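# Pack the bagged hard drive into the foam case

## Task

Move the hard drive, keeping it inside its bag, into the cut-out in the case's foam so the entire bag lies within the case. Never throw it, and never let any part of it drop more than about a finger's width. Then close the case lid.

## Robot and tools

Robot: two arms on a table. left_arm ends in a left five-finger hand and right_arm in a right one; the left hand mirrors the right. Base poses in the scene frame: left_arm (+0.068, +0.357, 0) m, right_arm (-0.052, -0.433, +0.001) m, each yawed slightly. A post stands on the floor behind the arms, and objects may occasionally be nudged by an outside push.

Frame: all positions, velocities and targets are in the scene frame. Its origin sits at table-top height midway between the nominal bases; +z is up, +x reaches out over the table, and left_arm is on the +y side. Image left and right do not match arm names.

Hand point: a point fixed to the palm, 0.15 m out from the wrist flange along the fingers and 0.05 m in front of the palm. Its +z runs along straight fingers, +y out of the palm, and +x across the palm away from the thumb on the right hand (toward the thumb on the left hand). Straight fingers extend 0.06 to 0.07 m past it and sit 0.06 m behind it along -y. A bracket on the little-finger side of the wrist can collide with things, and with level fingers the wrist may hang up to 0.11 m (palm down) or 0.23 m (palm up) below the point.

The row: every motion uses rows of 28 numbers, each in [-1, 1], always filled for both arms. Order: left_arm dx, dy, dz, rx, ry, rz; left hand little, ring, middle, index, thumb_bend, thumb_turn, force_limit, speed; then the same fourteen for right_arm. The six pose numbers are an offset, not a pose: a shift along the scene axes from that arm's current Hand target, with rotation about that target's position. 1.0 equals 0.6 m of travel or 180 degrees; rx, ry, rz form one rotation vector. Sending all six as 0 requests nothing new. Orientation commands are clipped to within 32 degrees of the measured orientation each step. Finger numbers are absolute targets: +1 open/straight, -1 curled. thumb_turn +1 places the thumb beside the palm, -1 opposite the fingers. force_limit maps -1..+1 to roughly 0..10 N at the fingertip (0..15 N for the two thumb motors). speed rises from near zero at -1 to full at +0.48 and above. For a soft grip close at speed -0.94 or lower. With the thumb opposed the hand can wrap objects about 0.035 to 0.065 m thick. Hand numbers never default: to keep a hand unchanged repeat the last eight numbers actually sent to it (before any were sent, use hand_measured plus hand_force_limit and hand_speed).

Tools:
- execute_actions(actions, cameras): actions is a list of actions; each action is up to 15 rows, one per 1/30 s step, and a short action holds its last row to step 15. Every row in an action counts from the Hand target at that action's start. Images come back when actions is empty or cameras names them.
- move(target, speed, blend, stop_force, zero, blocking, cameras): target is one row or up to 15 rows; every row's offsets count from the same starting Hand targets, not from the previous row. The hand point travels in a straight line. speed is m/s, 0.002 to 3.6, default 0.25 (turn rate twice that in rad/s). blend is a corner-rounding distance in m, 0 meaning stop at each target. stop_force (3 to 120 N) ends an arm's path when the wrist sensor feels that much push against its motion; use it slowly (about 0.005 m/s) for touching down. zero (default true) resets the force baseline first. blocking=false returns early and cannot combine with stop_force. The whole move is capped at 10 s.
- wait(seconds, cameras): 0 to 3600 s, sends nothing new.
- stop(cameras): brakes a running move.
- zoom_image(camera, region): camera is cam_high, cam_low, cam_left_wrist or cam_right_wrist; region [x0, y0, x1, y1] in pixels, at most 504 by 504. All images are 896x504.
- show_instructions(): shows the reference pages.
- zero_wrist_force(arm): arm is left_arm or right_arm.
- finished_scene(scene): ends the scene for good; scene is 1.

Results: end_effector_position (m), end_effector_quat_wxyz, velocities, and Hand target, the base for the next offsets; the hand point often stops a little short of it. hand_measured, hand_stopped_by (moving, target, force, stalled, fault) and hand_load_n list six values in motor order; a dropped grip shows as hand_load_n near 0. Wrist force and Wrist torque are in the end effector's axes, with a third line giving the peak since last shown. A move adds a 'move:' line: done, off_target, moving, held or fault, and limits such as paced or held.

Avoid: dropping or releasing the bag while it moves, any drop of even a few mm, slamming the lid, and hard pushes. A net force near 150 N or excessive joint torque (wrist limits about 25.7 N m) stops an arm for 10 s; targets past a firm contact can do this. Arms must not strike or grip each other; a clearance check may hold commands that bring them close. Do not pass the wrist near its own base axis. Nothing may fall off or be left off the table. Long holds or stretched poses heat motors; at 85 °C the arm brakes for 30 to 60 s. Finish only once the bag is fully in the foam and the lid is closed and stays so.

Each tool is called after "Request:" as name([rows], argument=value, ...), one row to a line, values as JSON.

Reference images:

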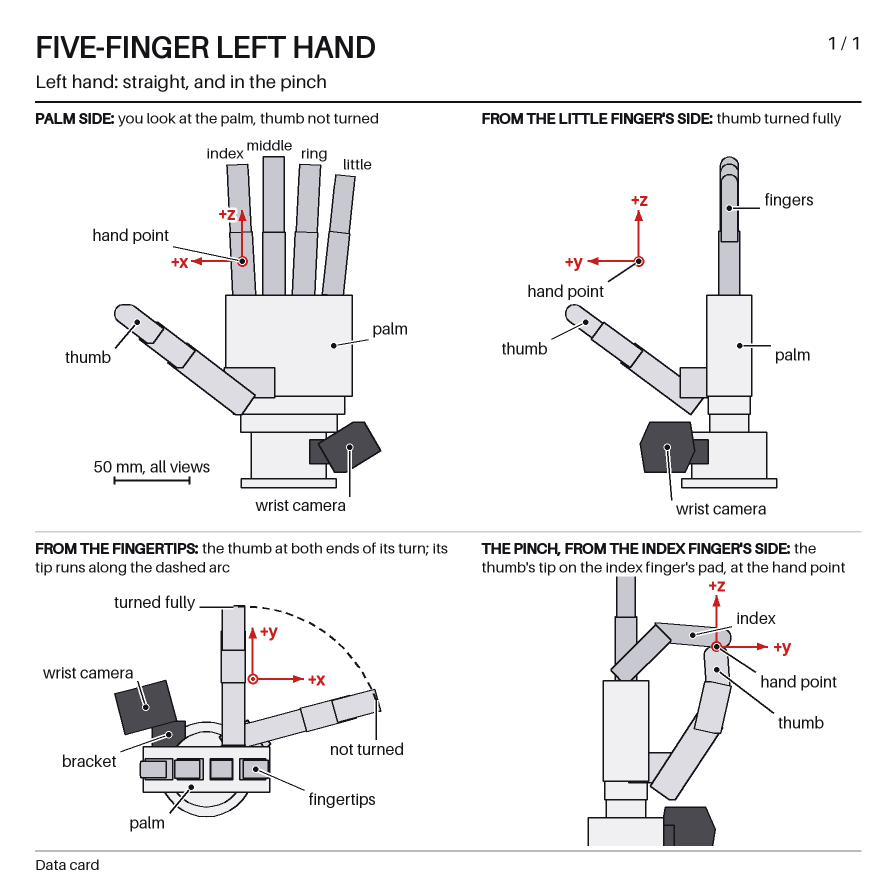

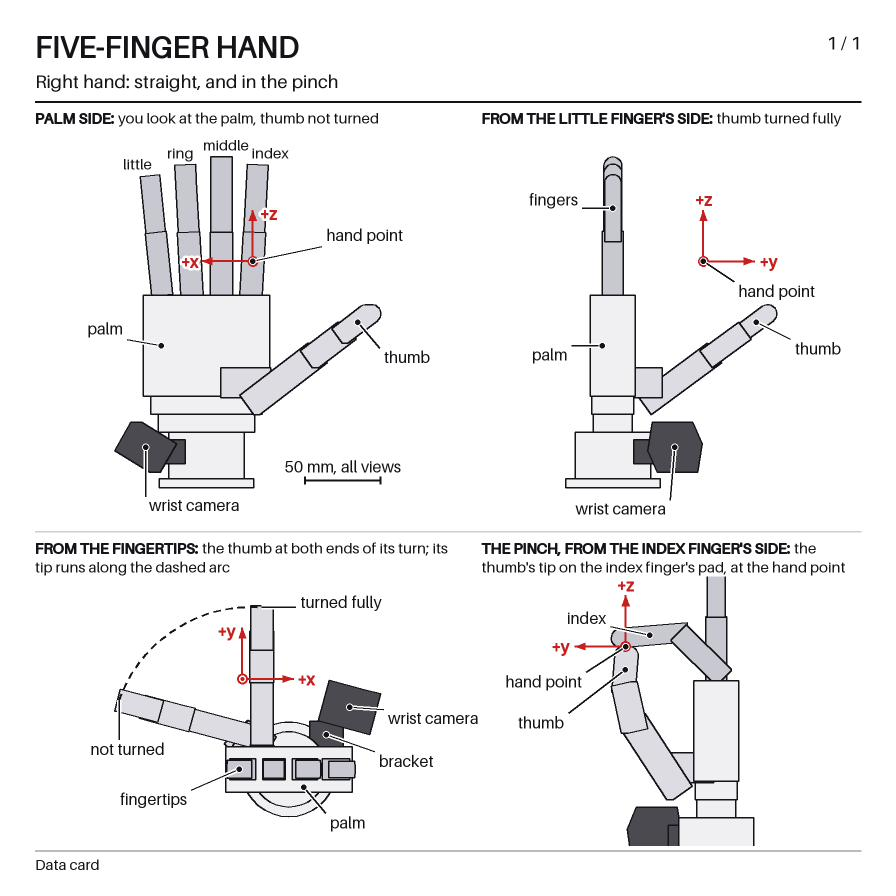

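## Session

Request:
execute_actions(actions=[])

Scene clock: 0.00 s.
left_arm: end_effector_position=(+0.5236, -0.0844, +0.1458) hand_measured=(+1.000, +1.000, +1.000, +1.000, +1.000, +1.000) hand_load_n=(+0.0, +0.0, +0.0, +0.0, +0.0, +0.0) hand_stopped_by=(target, target, target, target, target, target) hand_force_limit=0.00 hand_speed=-0.80 end_effector_quat_wxyz=(+0.485, -0.374, +0.771, -0.175) | right_arm: end_effector_position=(+0.0044, -0.2807, +0.3262) hand_measured=(+1.000, +1.000, +1.000, +1.000, +1.000, +1.000) hand_load_n=(+0.0, +0.0, +0.0, +0.0, +0.0, +0.0) hand_stopped_by=(target, target, target, target, target, target) hand_force_limit=0.00 hand_speed=-0.80 end_effector_quat_wxyz=(+0.164, +0.919, -0.351, +0.073)
Joint positions: left_arm=[2.355 -2.14 -1.326 2.746 -2.354 3.361] | right_arm=[0.646 -1.656 1.798 1.646 1.86 -3.272]
Joint velocities: within noise
Joint torques (N m): no reading
Wrist force (N): no reading
Wrist torque (N m): no reading
Wrist force, peak (N): no reading
Hand target: left_arm +0.5236, -0.0844, +0.1458; +0.485, -0.374, +0.771, -0.175 | right_arm +0.0044, -0.2807, +0.3262; +0.164, +0.919, -0.351, +0.073

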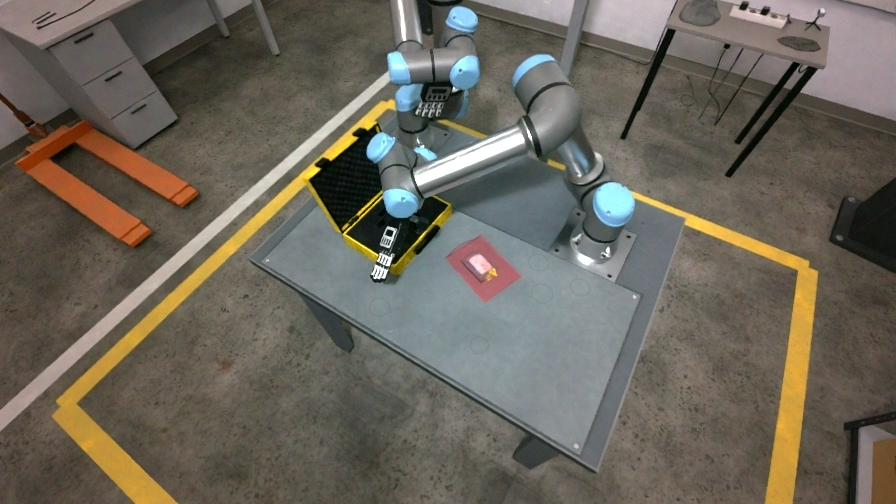

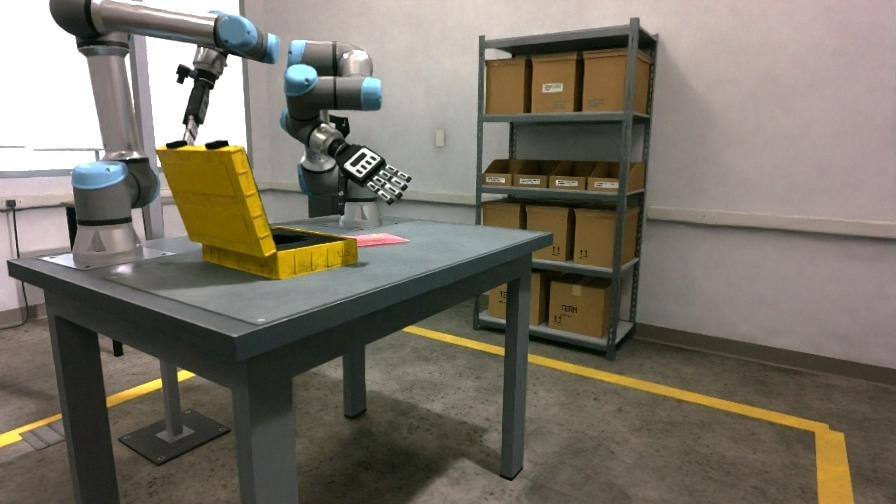

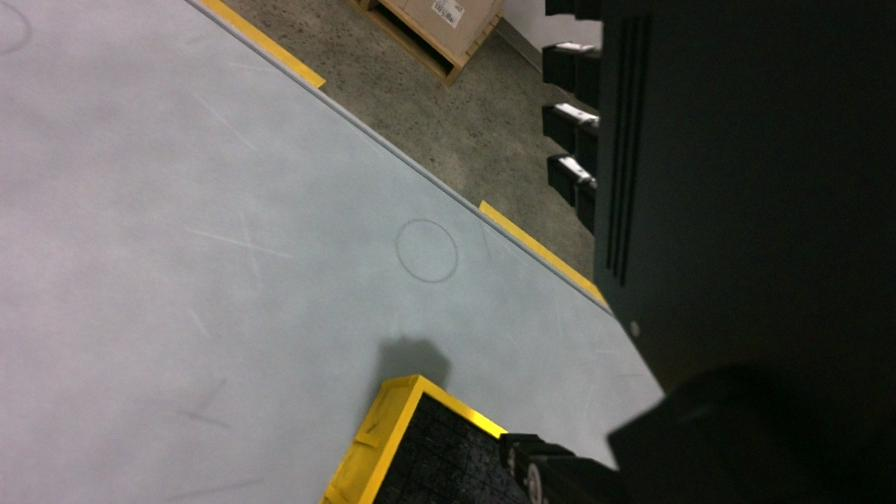

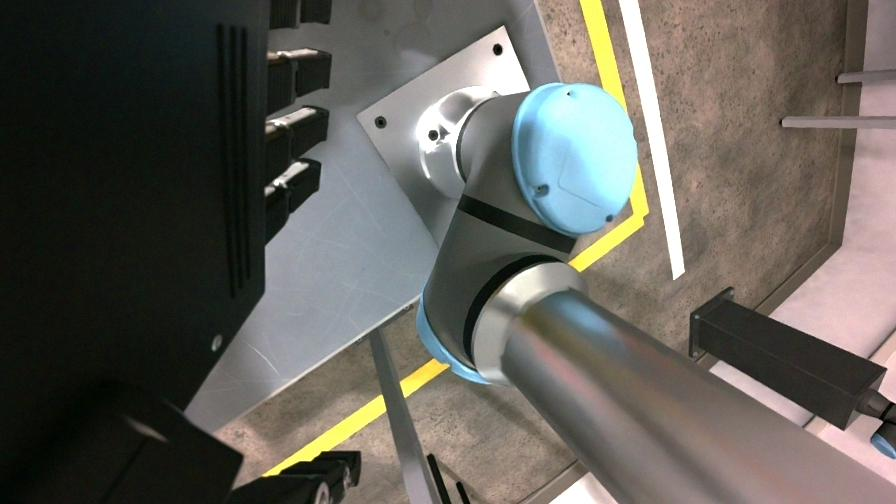

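Request:
zoom_image(camera="cam_high", region=[240, 100, 540, 320])

Request:
zoom_image(camera="cam_low", region=[120, 100, 440, 300])

Scaled by 1.680 from the camera's image (finer frame: 1280x720).

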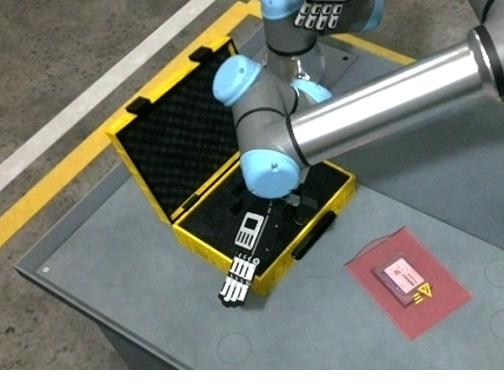

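Scaled by 1.575 from the camera's image (finer frame: 1280x720).

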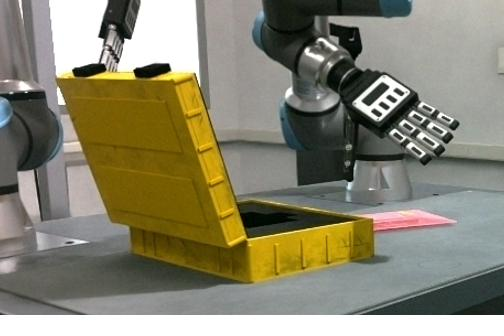

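Request:
move(target=[-0.2, 0.3, 0.4, 0,0,0, 1,1,1,1,1,1,0,-0.8, 0,0,0,0,0,0, 1,1,1,1,1,1,0,-0.8], cameras=["all"])

Scene clock: 4.47 s.
left_arm: end_effector_position=(+0.4037, +0.0956, +0.3858) hand_measured=(+1.000, +1.000, +1.000, +1.000, +1.000, +1.000) hand_load_n=(+0.0, +0.0, +0.0, +0.0, +0.0, +0.0) hand_stopped_by=(target, target, target, target, target, target) hand_force_limit=0.00 hand_speed=-0.80 end_effector_quat_wxyz=(+0.485, -0.374, +0.771, -0.175) | right_arm: end_effector_position=(+0.0044, -0.2807, +0.3262) hand_measured=(+1.000, +1.000, +1.000, +1.000, +1.000, +1.000) hand_load_n=(+0.0, +0.0, +0.0, +0.0, +0.0, +0.0) hand_stopped_by=(target, target, target, target, target, target) hand_force_limit=0.00 hand_speed=-0.80 end_effector_quat_wxyz=(+0.164, +0.919, -0.351, +0.073)
Joint positions: left_arm=[2.467 -1.526 -1.482 2.352 -2.267 3.457] | right_arm=[0.646 -1.656 1.798 1.646 1.86 -3.272]
Joint torques (N m): left_arm=[-15.58 18.72 9.32 -0.96 -2.59 -0.75] | right_arm=[-1.28 -13.37 -16.86 2.29 0.53 -0.14]
Wrist force (N): left_arm=[0.1 0.4 -0.2] | right_arm=[-0.1 0.3 -0.1]
Wrist torque (N m): left_arm=[0.08 -0.02 -0.01] | right_arm=[0.05 0.03 0.00]
Wrist force, peak (N): left_arm=[-1.5 0.5 -1.4] | right_arm=[-0.3 0.3 0.1]
Hand target: left_arm +0.4036, +0.0956, +0.3858; +0.485, -0.374, +0.771, -0.175 | right_arm +0.0044, -0.2807, +0.3262; +0.164, +0.919, -0.351, +0.073
Off the commanded pose: left_arm 0.000 m, 0 deg | right_arm 0.000 m, 0 deg.
move: done

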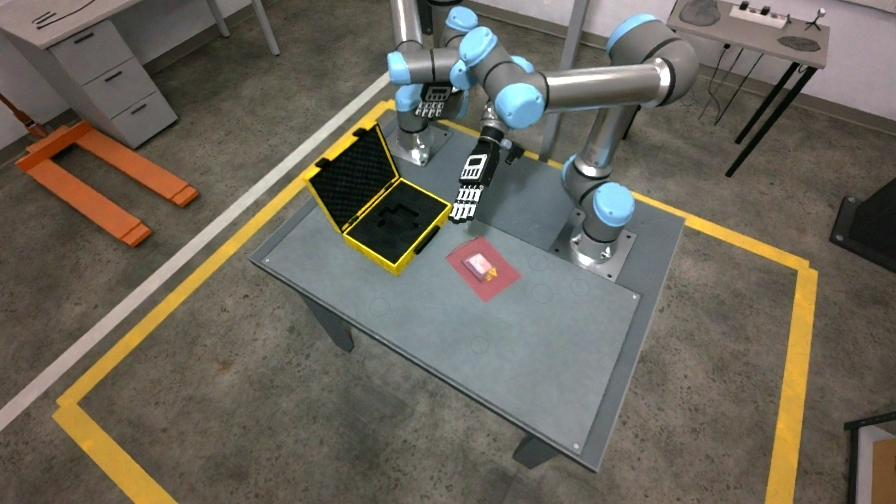

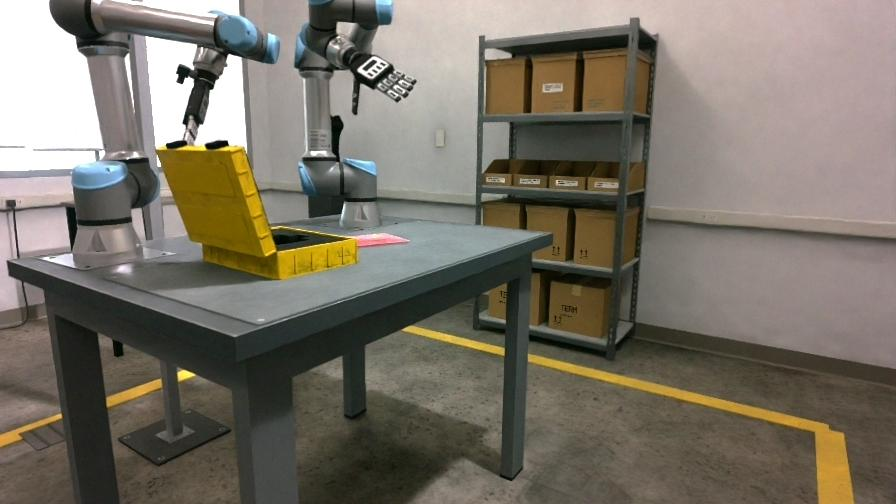

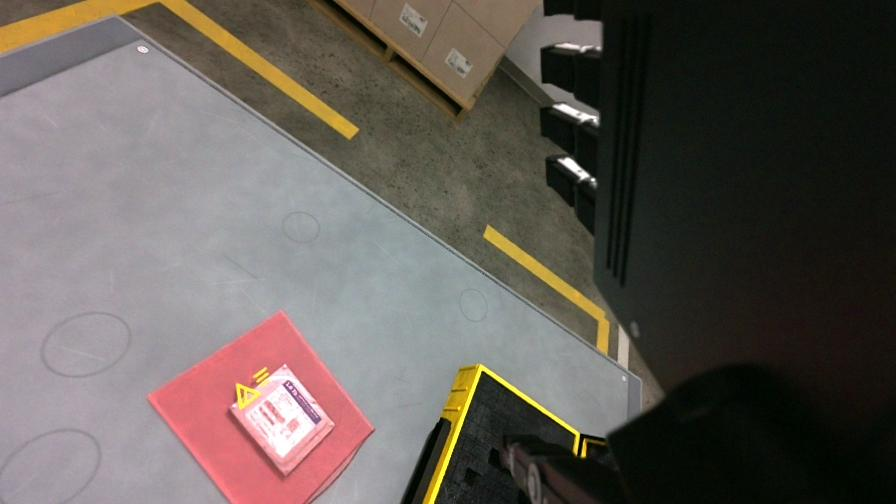

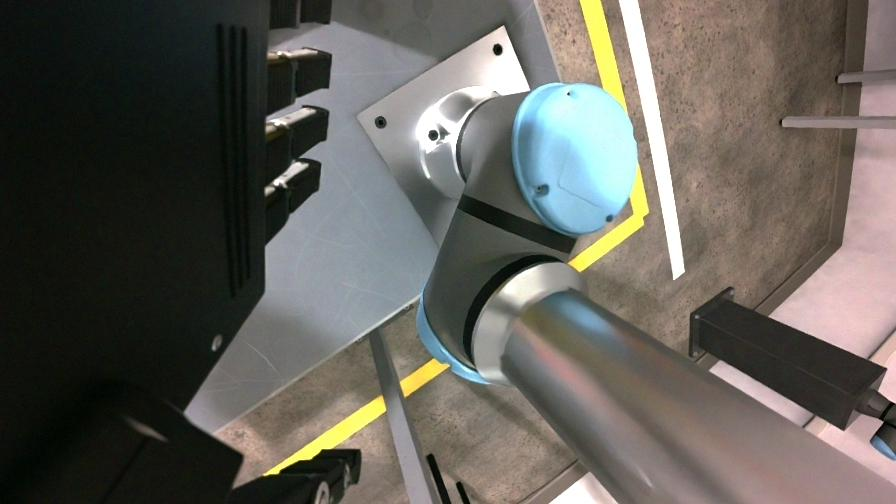

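Request:
zoom_image(camera="cam_high", region=[290, 110, 540, 310])

Request:
zoom_image(camera="cam_left_wrist", region=[120, 280, 520, 504])

Request:
zoom_image(camera="cam_low", region=[140, 120, 440, 300])

Scaled by 2.016 from the camera's image (finer frame: 1280x720).

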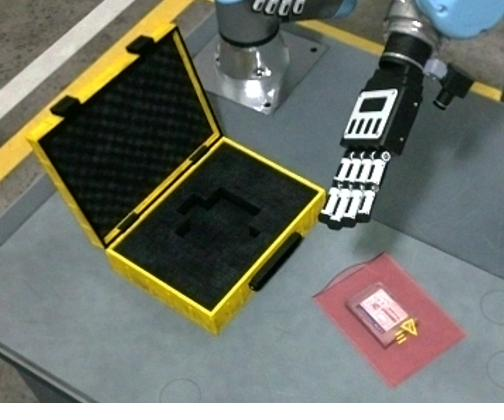

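Scaled by 1.260 from the camera's image (finer frame: 1280x720).

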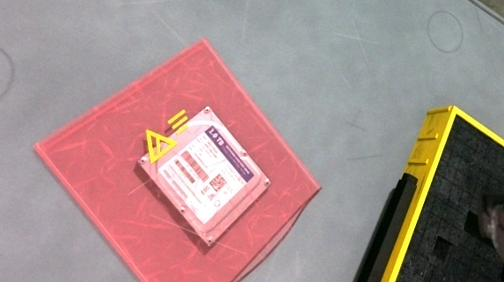

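Scaled by 1.680 from the camera's image (finer frame: 1280x720).

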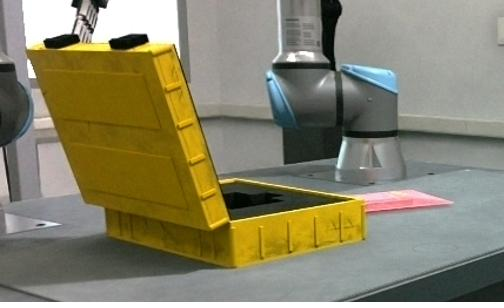

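Request:
move(target=[0,0,0, -0.036,0.342,0, 1,1,1,1,1,1,0,-0.8, 0,0,0,0,0,0, 1,1,1,1,1,1,0,-0.8], cameras=["cam_high","cam_low","cam_left_wrist"])

Scene clock: 10.93 s.
left_arm: end_effector_position=(+0.4037, +0.0956, +0.3857) hand_measured=(+1.000, +1.000, +1.000, +1.000, +1.000, +1.000) hand_load_n=(+0.0, +0.0, +0.0, +0.0, +0.0, +0.0) hand_stopped_by=(target, target, target, target, target, target) hand_force_limit=0.00 hand_speed=-0.80 end_effector_quat_wxyz=(+0.002, -0.436, +0.900, +0.000) | right_arm: end_effector_position=(+0.0044, -0.2807, +0.3262) hand_measured=(+1.000, +1.000, +1.000, +1.000, +1.000, +1.000) hand_load_n=(+0.5, +0.0, +0.0, +0.0, +0.0, +0.0) hand_stopped_by=(target, target, target, target, target, target) hand_force_limit=0.00 hand_speed=-0.80 end_effector_quat_wxyz=(+0.164, +0.919, -0.351, +0.073)
Joint positions: left_arm=[2.85 -2.026 -0.877 1.336 -1.573 3.487] | right_arm=[0.646 -1.656 1.798 1.646 1.86 -3.272]
Joint torques (N m): left_arm=[-14.39 45.29 7.88 -2.55 -1.04 -0.54] | right_arm=[-0.66 -13.82 -16.74 2.29 0.47 -0.26]
Wrist force (N): left_arm=[-0.9 -1.2 1.2] | right_arm=[-0.1 0.1 0.0]
Wrist torque (N m): left_arm=[-0.13 0.21 0.15] | right_arm=[0.02 0.01 0.00]
Wrist force, peak (N): left_arm=[-1.0 -1.5 1.4] | right_arm=[-0.2 0.4 0.0]
Hand target: left_arm +0.4036, +0.0956, +0.3858; +0.002, -0.436, +0.900, +0.000 | right_arm +0.0044, -0.2807, +0.3262; +0.164, +0.919, -0.351, +0.073
Off the commanded pose: left_arm 0.000 m, 0 deg | right_arm 0.000 m, 0 deg.
move: done

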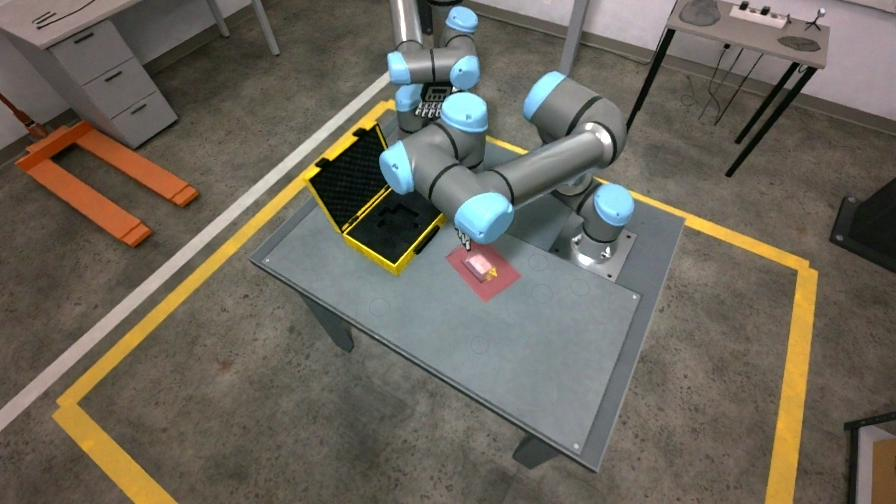

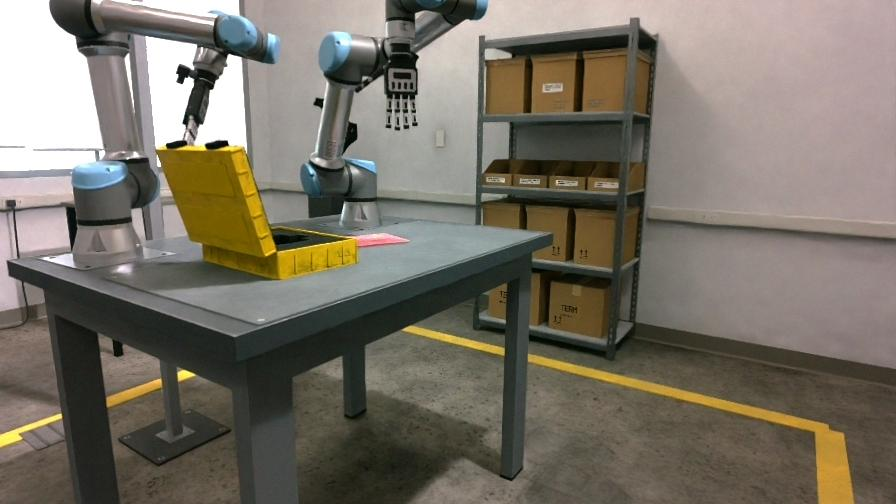

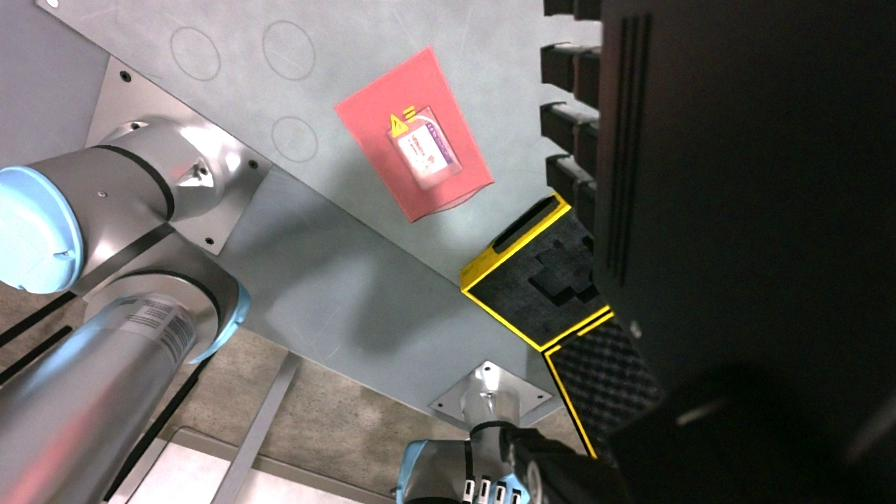

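Request:
move(target=[0,0,-0.2, 0,0,0, 1,1,1,1,1,1,0,-0.8, 0,0,0,0,0,0, 1,1,1,1,1,1,0,-0.8], cameras=["cam_high","cam_left_wrist"])

Scene clock: 12.90 s.
left_arm: end_effector_position=(+0.4036, +0.0956, +0.2658) hand_measured=(+1.000, +1.000, +1.000, +1.000, +1.000, +1.000) hand_load_n=(+0.0, +0.0, +0.0, -0.5, -0.5, +0.0) hand_stopped_by=(target, target, target, target, target, target) hand_force_limit=0.00 hand_speed=-0.80 end_effector_quat_wxyz=(+0.002, -0.436, +0.900, +0.000) | right_arm: end_effector_position=(+0.0044, -0.2807, +0.3262) hand_measured=(+1.000, +1.000, +1.000, +1.000, +1.000, +1.000) hand_load_n=(+0.0, +0.0, +0.0, +0.0, -0.5, +0.0) hand_stopped_by=(target, target, target, target, target, target) hand_force_limit=0.00 hand_speed=-0.80 end_effector_quat_wxyz=(+0.164, +0.919, -0.351, +0.073)
Joint positions: left_arm=[2.85 -2 -1.223 1.655 -1.573 3.487] | right_arm=[0.646 -1.656 1.798 1.646 1.86 -3.272]
Joint torques (N m): left_arm=[14.45 37.15 7.94 -0.58 0.93 1.26] | right_arm=[-1.43 -14.35 -16.98 2.24 0.41 -0.33]
Wrist force (N): left_arm=[-0.7 -0.7 1.0] | right_arm=[-0.2 0.1 0.0]
Wrist torque (N m): left_arm=[-0.03 0.20 0.17] | right_arm=[0.02 0.03 -0.01]
Wrist force, peak (N): left_arm=[-0.6 -1.0 3.1] | right_arm=[-0.2 0.3 -0.2]
Hand target: left_arm +0.4036, +0.0956, +0.2658; +0.002, -0.436, +0.900, +0.000 | right_arm +0.0044, -0.2807, +0.3262; +0.164, +0.919, -0.351, +0.073
Off the commanded pose: left_arm 0.000 m, 0 deg | right_arm 0.000 m, 0 deg.
move: done

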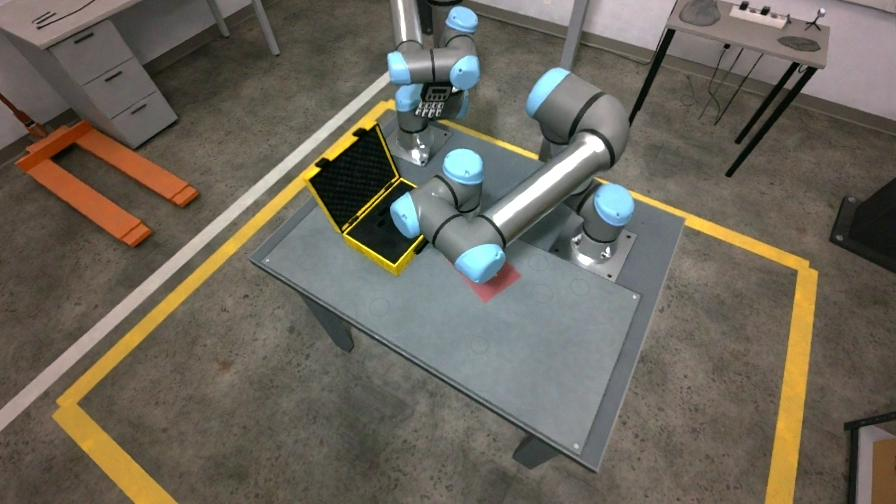

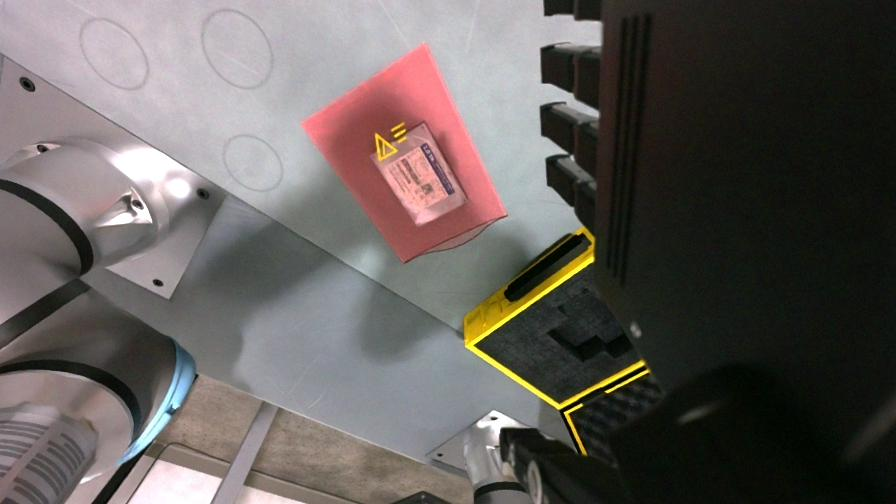

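Request:
zoom_image(camera="cam_left_wrist", region=[290, 30, 530, 280])

Request:
zoom_image(camera="cam_left_wrist", region=[440, 210, 680, 440])

Scaled by 2.016 from the camera's image (finer frame: 1280x720).

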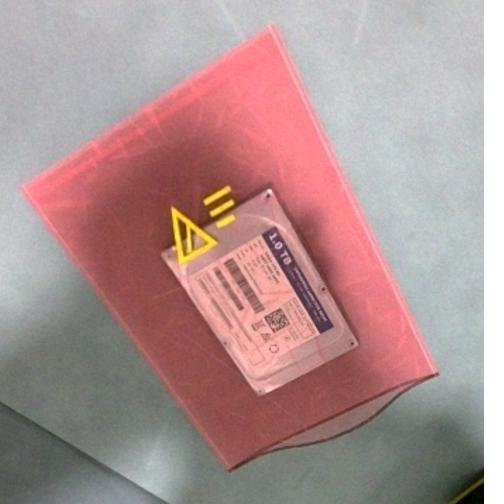

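Scaled by 2.100 from the camera's image (finer frame: 1280x720).

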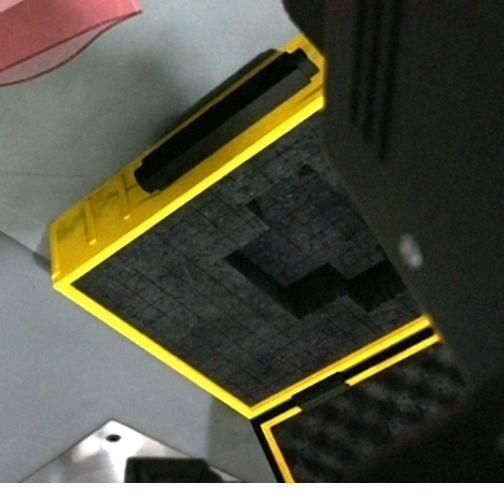

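Request:
move(target=[-0.006,-0.384,0.257, 0,0,0, 1,1,1,1,1,1,0,-0.8, 0,0,0,0,0,0, 1,1,1,1,1,1,0,-0.8], cameras=["cam_high","cam_left_wrist"])

Request:
zoom_image(camera="cam_left_wrist", region=[240, 0, 640, 280])

Scene clock: 20.37 s.
left_arm: end_effector_position=(+0.3989, -0.1336, +0.4187) hand_measured=(+1.000, +1.000, +1.000, +1.000, +1.000, +1.000) hand_load_n=(+0.0, +0.0, -0.5, +0.0, +0.0, +0.0) hand_stopped_by=(target, target, target, target, target, target) hand_force_limit=0.00 hand_speed=-0.80 end_effector_quat_wxyz=(-0.002, -0.470, +0.860, -0.198) | right_arm: end_effector_position=(+0.0044, -0.2807, +0.3262) hand_measured=(+1.000, +1.000, +1.000, +1.000, +1.000, +1.000) hand_load_n=(+0.0, +0.0, +0.0, +0.0, +0.0, +0.0) hand_stopped_by=(target, target, target, target, target, target) hand_force_limit=0.00 hand_speed=-0.80 end_effector_quat_wxyz=(+0.164, +0.919, -0.351, +0.073)
Joint positions: left_arm=[2.562 -2.408 -0.035 1.232 -1.393 3.069] | right_arm=[0.646 -1.656 1.798 1.646 1.86 -3.272]
Joint torques (N m): left_arm=[14.53 37.81 12.85 -0.35 0.18 0.24] | right_arm=[-0.93 -13.87 -16.49 2.25 0.42 -0.34]
Wrist force (N): left_arm=[-0.8 0.1 0.3] | right_arm=[0.0 0.1 0.1]
Wrist torque (N m): left_arm=[0.10 0.17 0.02] | right_arm=[0.02 0.01 0.01]
Wrist force, peak (N): left_arm=[-0.6 -2.0 3.0] | right_arm=[-0.1 0.4 -0.1]
Hand target: left_arm +0.4000, -0.1348, +0.4200; +0.002, -0.436, +0.900, +0.000 | right_arm +0.0044, -0.2807, +0.3262; +0.164, +0.919, -0.351, +0.073
Off the commanded pose: left_arm 0.002 m, 24 deg | right_arm 0.000 m, 0 deg.
elbow stopped short (left arm): the move would have taken joint 3 (elbow) straighter than the controller allows.
move: off_target (left_arm)

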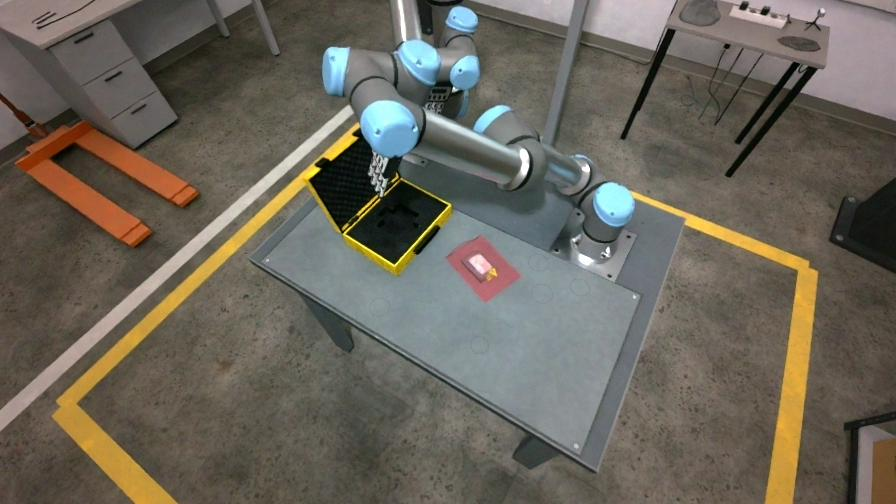

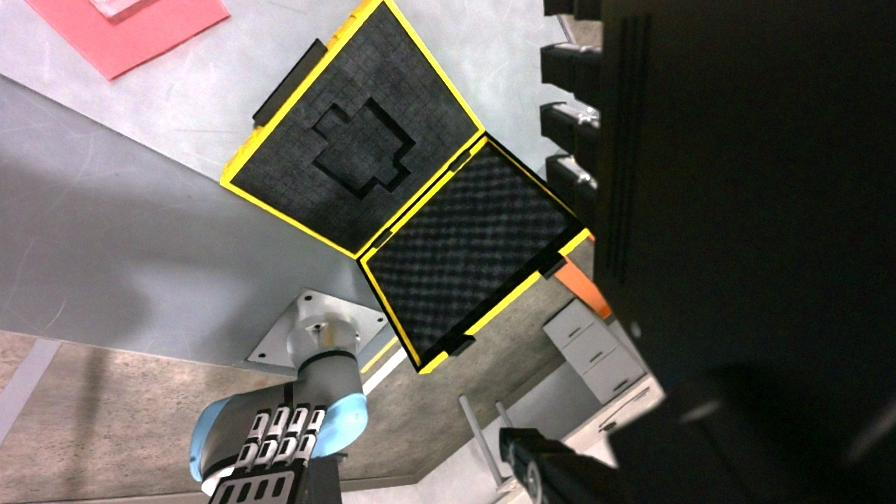

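Scaled by 1.260 from the camera's image (finer frame: 1280x720).

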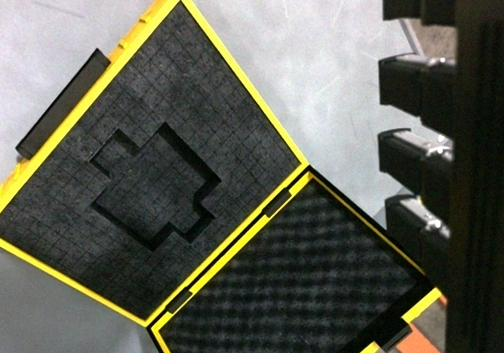

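Request:
move([
  [-0.05,0.37,-0.06, 0,0,0, 1,1,1,1,1,1,0,-0.5, 0,0,0,0,0,0, 1,1,1,1,1,1,0,-0.8],
  [-0.0825,0.337,-0.42, -0.1408,-0.256,0.097, 1,1,1,1,1,1,0,-0.5, 0,0,0,0,0,0, 1,1,1,1,1,1,0,-0.8],
], cameras=["cam_high","cam_low","cam_left_wrist"])

Scene clock: 30.87 s.
left_arm: end_effector_position=(+0.3505, +0.0673, +0.1681) hand_measured=(+1.000, +1.000, +1.000, +1.000, +1.000, +1.000) hand_load_n=(+0.0, +0.0, +0.0, +0.0, -0.5, +0.0) hand_stopped_by=(target, target, target, target, target, target) hand_force_limit=0.00 hand_speed=-0.50 end_effector_quat_wxyz=(+0.257, -0.518, +0.732, -0.360) | right_arm: end_effector_position=(+0.0044, -0.2807, +0.3262) hand_measured=(+1.000, +1.000, +1.000, +1.000, +1.000, +1.000) hand_load_n=(+0.0, +0.0, +0.0, +0.0, +0.0, +0.0) hand_stopped_by=(target, target, target, target, target, target) hand_force_limit=0.00 hand_speed=-0.80 end_effector_quat_wxyz=(+0.164, +0.919, -0.351, +0.073)
Joint positions: left_arm=[2.756 -1.34 -2.136 2.819 -1.636 3.096] | right_arm=[0.646 -1.656 1.798 1.646 1.86 -3.272]
Joint torques (N m): left_arm=[14.2 -3.36 9.55 1.85 1.44 0.38] | right_arm=[-1.57 -14.38 -16.52 2.23 0.36 -0.5]
Wrist force (N): left_arm=[-0.5 1.0 -0.9] | right_arm=[-0.2 0.2 -0.1]
Wrist torque (N m): left_arm=[0.22 0.03 -0.08] | right_arm=[0.03 0.04 0.00]
Wrist force, peak (N): left_arm=[-0.1 2.3 -0.6] | right_arm=[0.0 0.4 -0.1]
Hand target: left_arm +0.3505, +0.0674, +0.1680; +0.257, -0.518, +0.732, -0.360 | right_arm +0.0044, -0.2807, +0.3262; +0.164, +0.919, -0.351, +0.073
Off the commanded pose: left_arm 0.000 m, 0 deg | right_arm 0.000 m, 0 deg.
move: done

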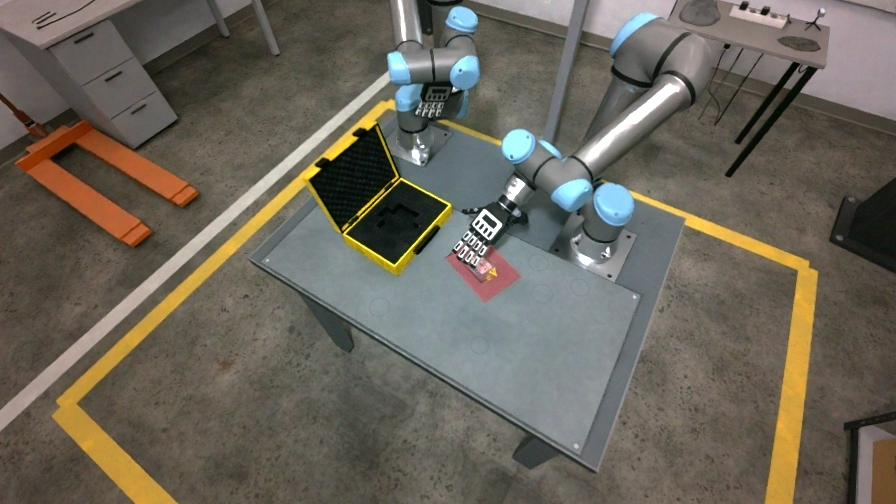

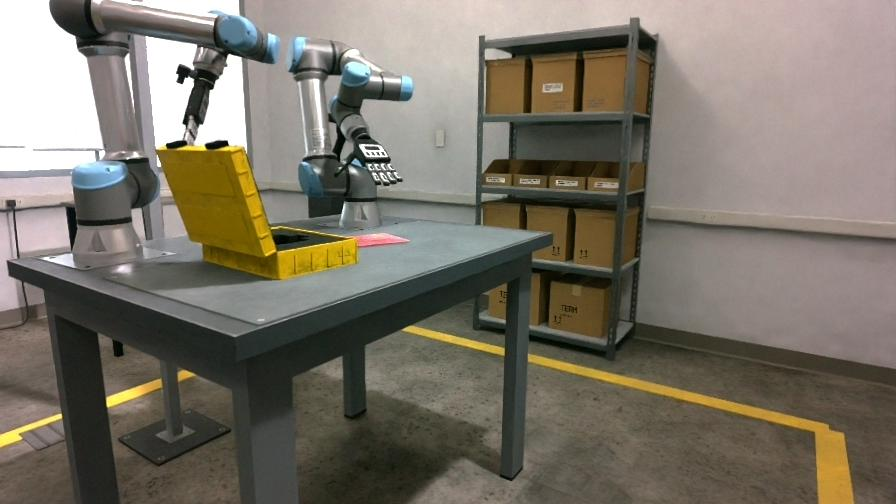

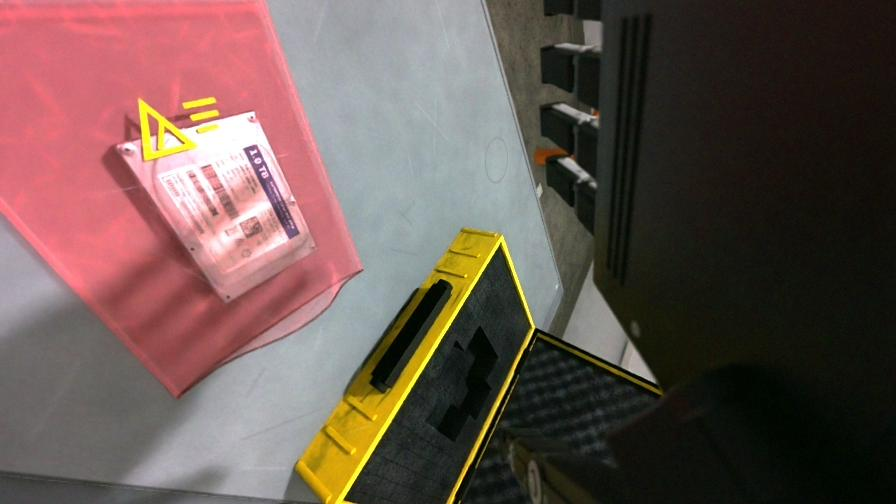

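Request:
move(target=[0,0,0,0,0,0, -1,-1,0.5,0.5,1,-1,0,0, 0,0,0,0,0,0, 1,1,1,1,1,1,0,-0.8], cameras=["cam_high","cam_low","cam_left_wrist"])

Request:
zoom_image(camera="cam_left_wrist", region=[50, 50, 450, 450])

Scene clock: 32.53 s.
left_arm: end_effector_position=(+0.3505, +0.0674, +0.1680) hand_measured=(-1.000, -1.000, +0.500, +0.500, +1.000, -1.000) hand_load_n=(+0.0, +0.0, +0.0, +0.0, +0.0, +0.0) hand_stopped_by=(target, target, target, target, target, target) hand_force_limit=0.00 hand_speed=0.00 end_effector_quat_wxyz=(+0.257, -0.518, +0.732, -0.360) | right_arm: end_effector_position=(+0.0044, -0.2807, +0.3262) hand_measured=(+1.000, +1.000, +1.000, +1.000, +1.000, +1.000) hand_load_n=(+0.0, +0.0, +0.0, +0.0, +0.0, -0.5) hand_stopped_by=(target, target, target, target, target, target) hand_force_limit=0.00 hand_speed=-0.80 end_effector_quat_wxyz=(+0.164, +0.919, -0.351, +0.073)
Joint positions: left_arm=[2.756 -1.34 -2.136 2.82 -1.636 3.095] | right_arm=[0.646 -1.656 1.798 1.646 1.86 -3.272]
Joint torques (N m): left_arm=[13.93 -2.34 11.35 -1.37 0.28 -0.65] | right_arm=[-1.22 -14.48 -17.41 2.24 0.28 -0.53]
Wrist force (N): left_arm=[-0.5 0.8 -0.9] | right_arm=[-0.3 0.2 0.1]
Wrist torque (N m): left_arm=[0.21 0.04 -0.09] | right_arm=[0.03 0.05 -0.01]
Wrist force, peak (N): left_arm=[-0.3 1.0 -1.1] | right_arm=[-0.1 0.5 -0.1]
Hand target: left_arm +0.3505, +0.0674, +0.1680; +0.257, -0.518, +0.732, -0.360 | right_arm +0.0044, -0.2807, +0.3262; +0.164, +0.919, -0.351, +0.073
Off the commanded pose: left_arm 0.000 m, 0 deg | right_arm 0.000 m, 0 deg.
move: done

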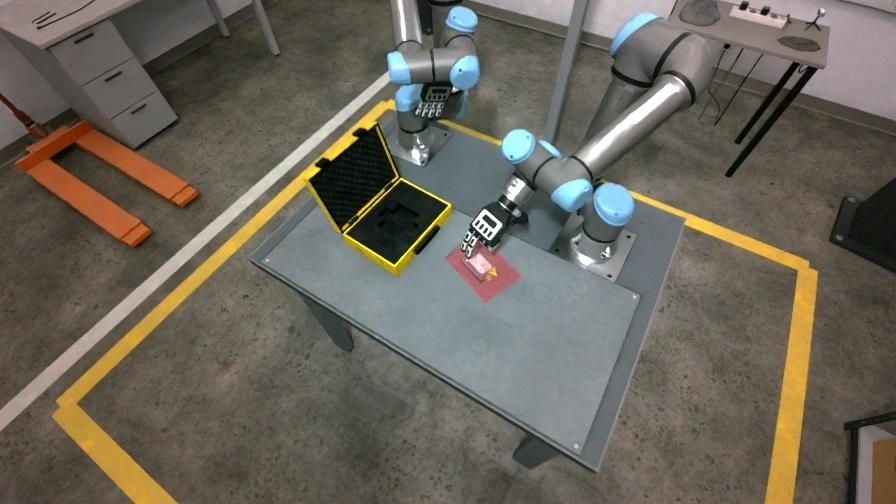

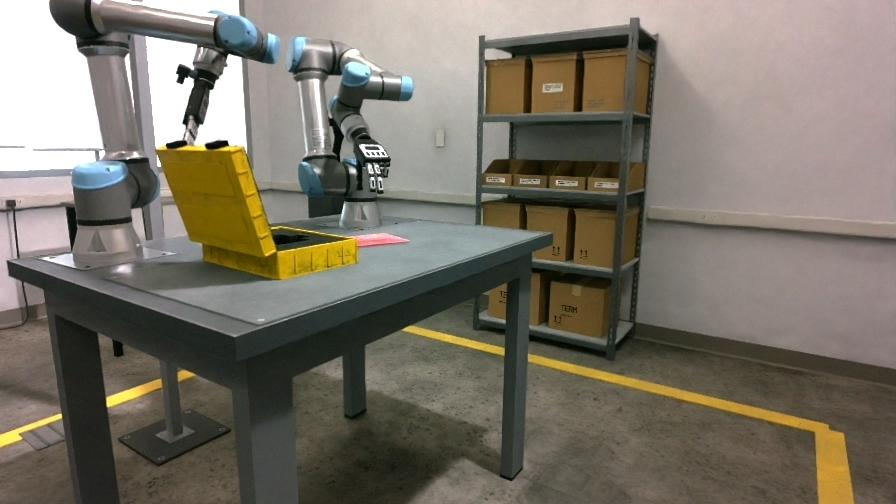

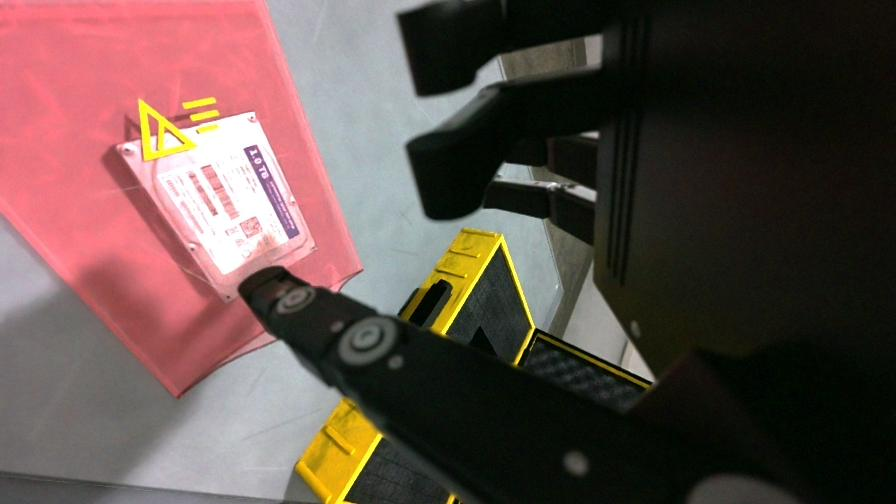

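Scaled by 1.260 from the camera's image (finer frame: 1280x720).

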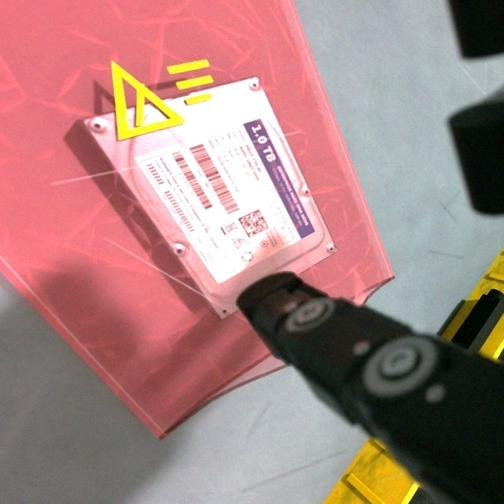

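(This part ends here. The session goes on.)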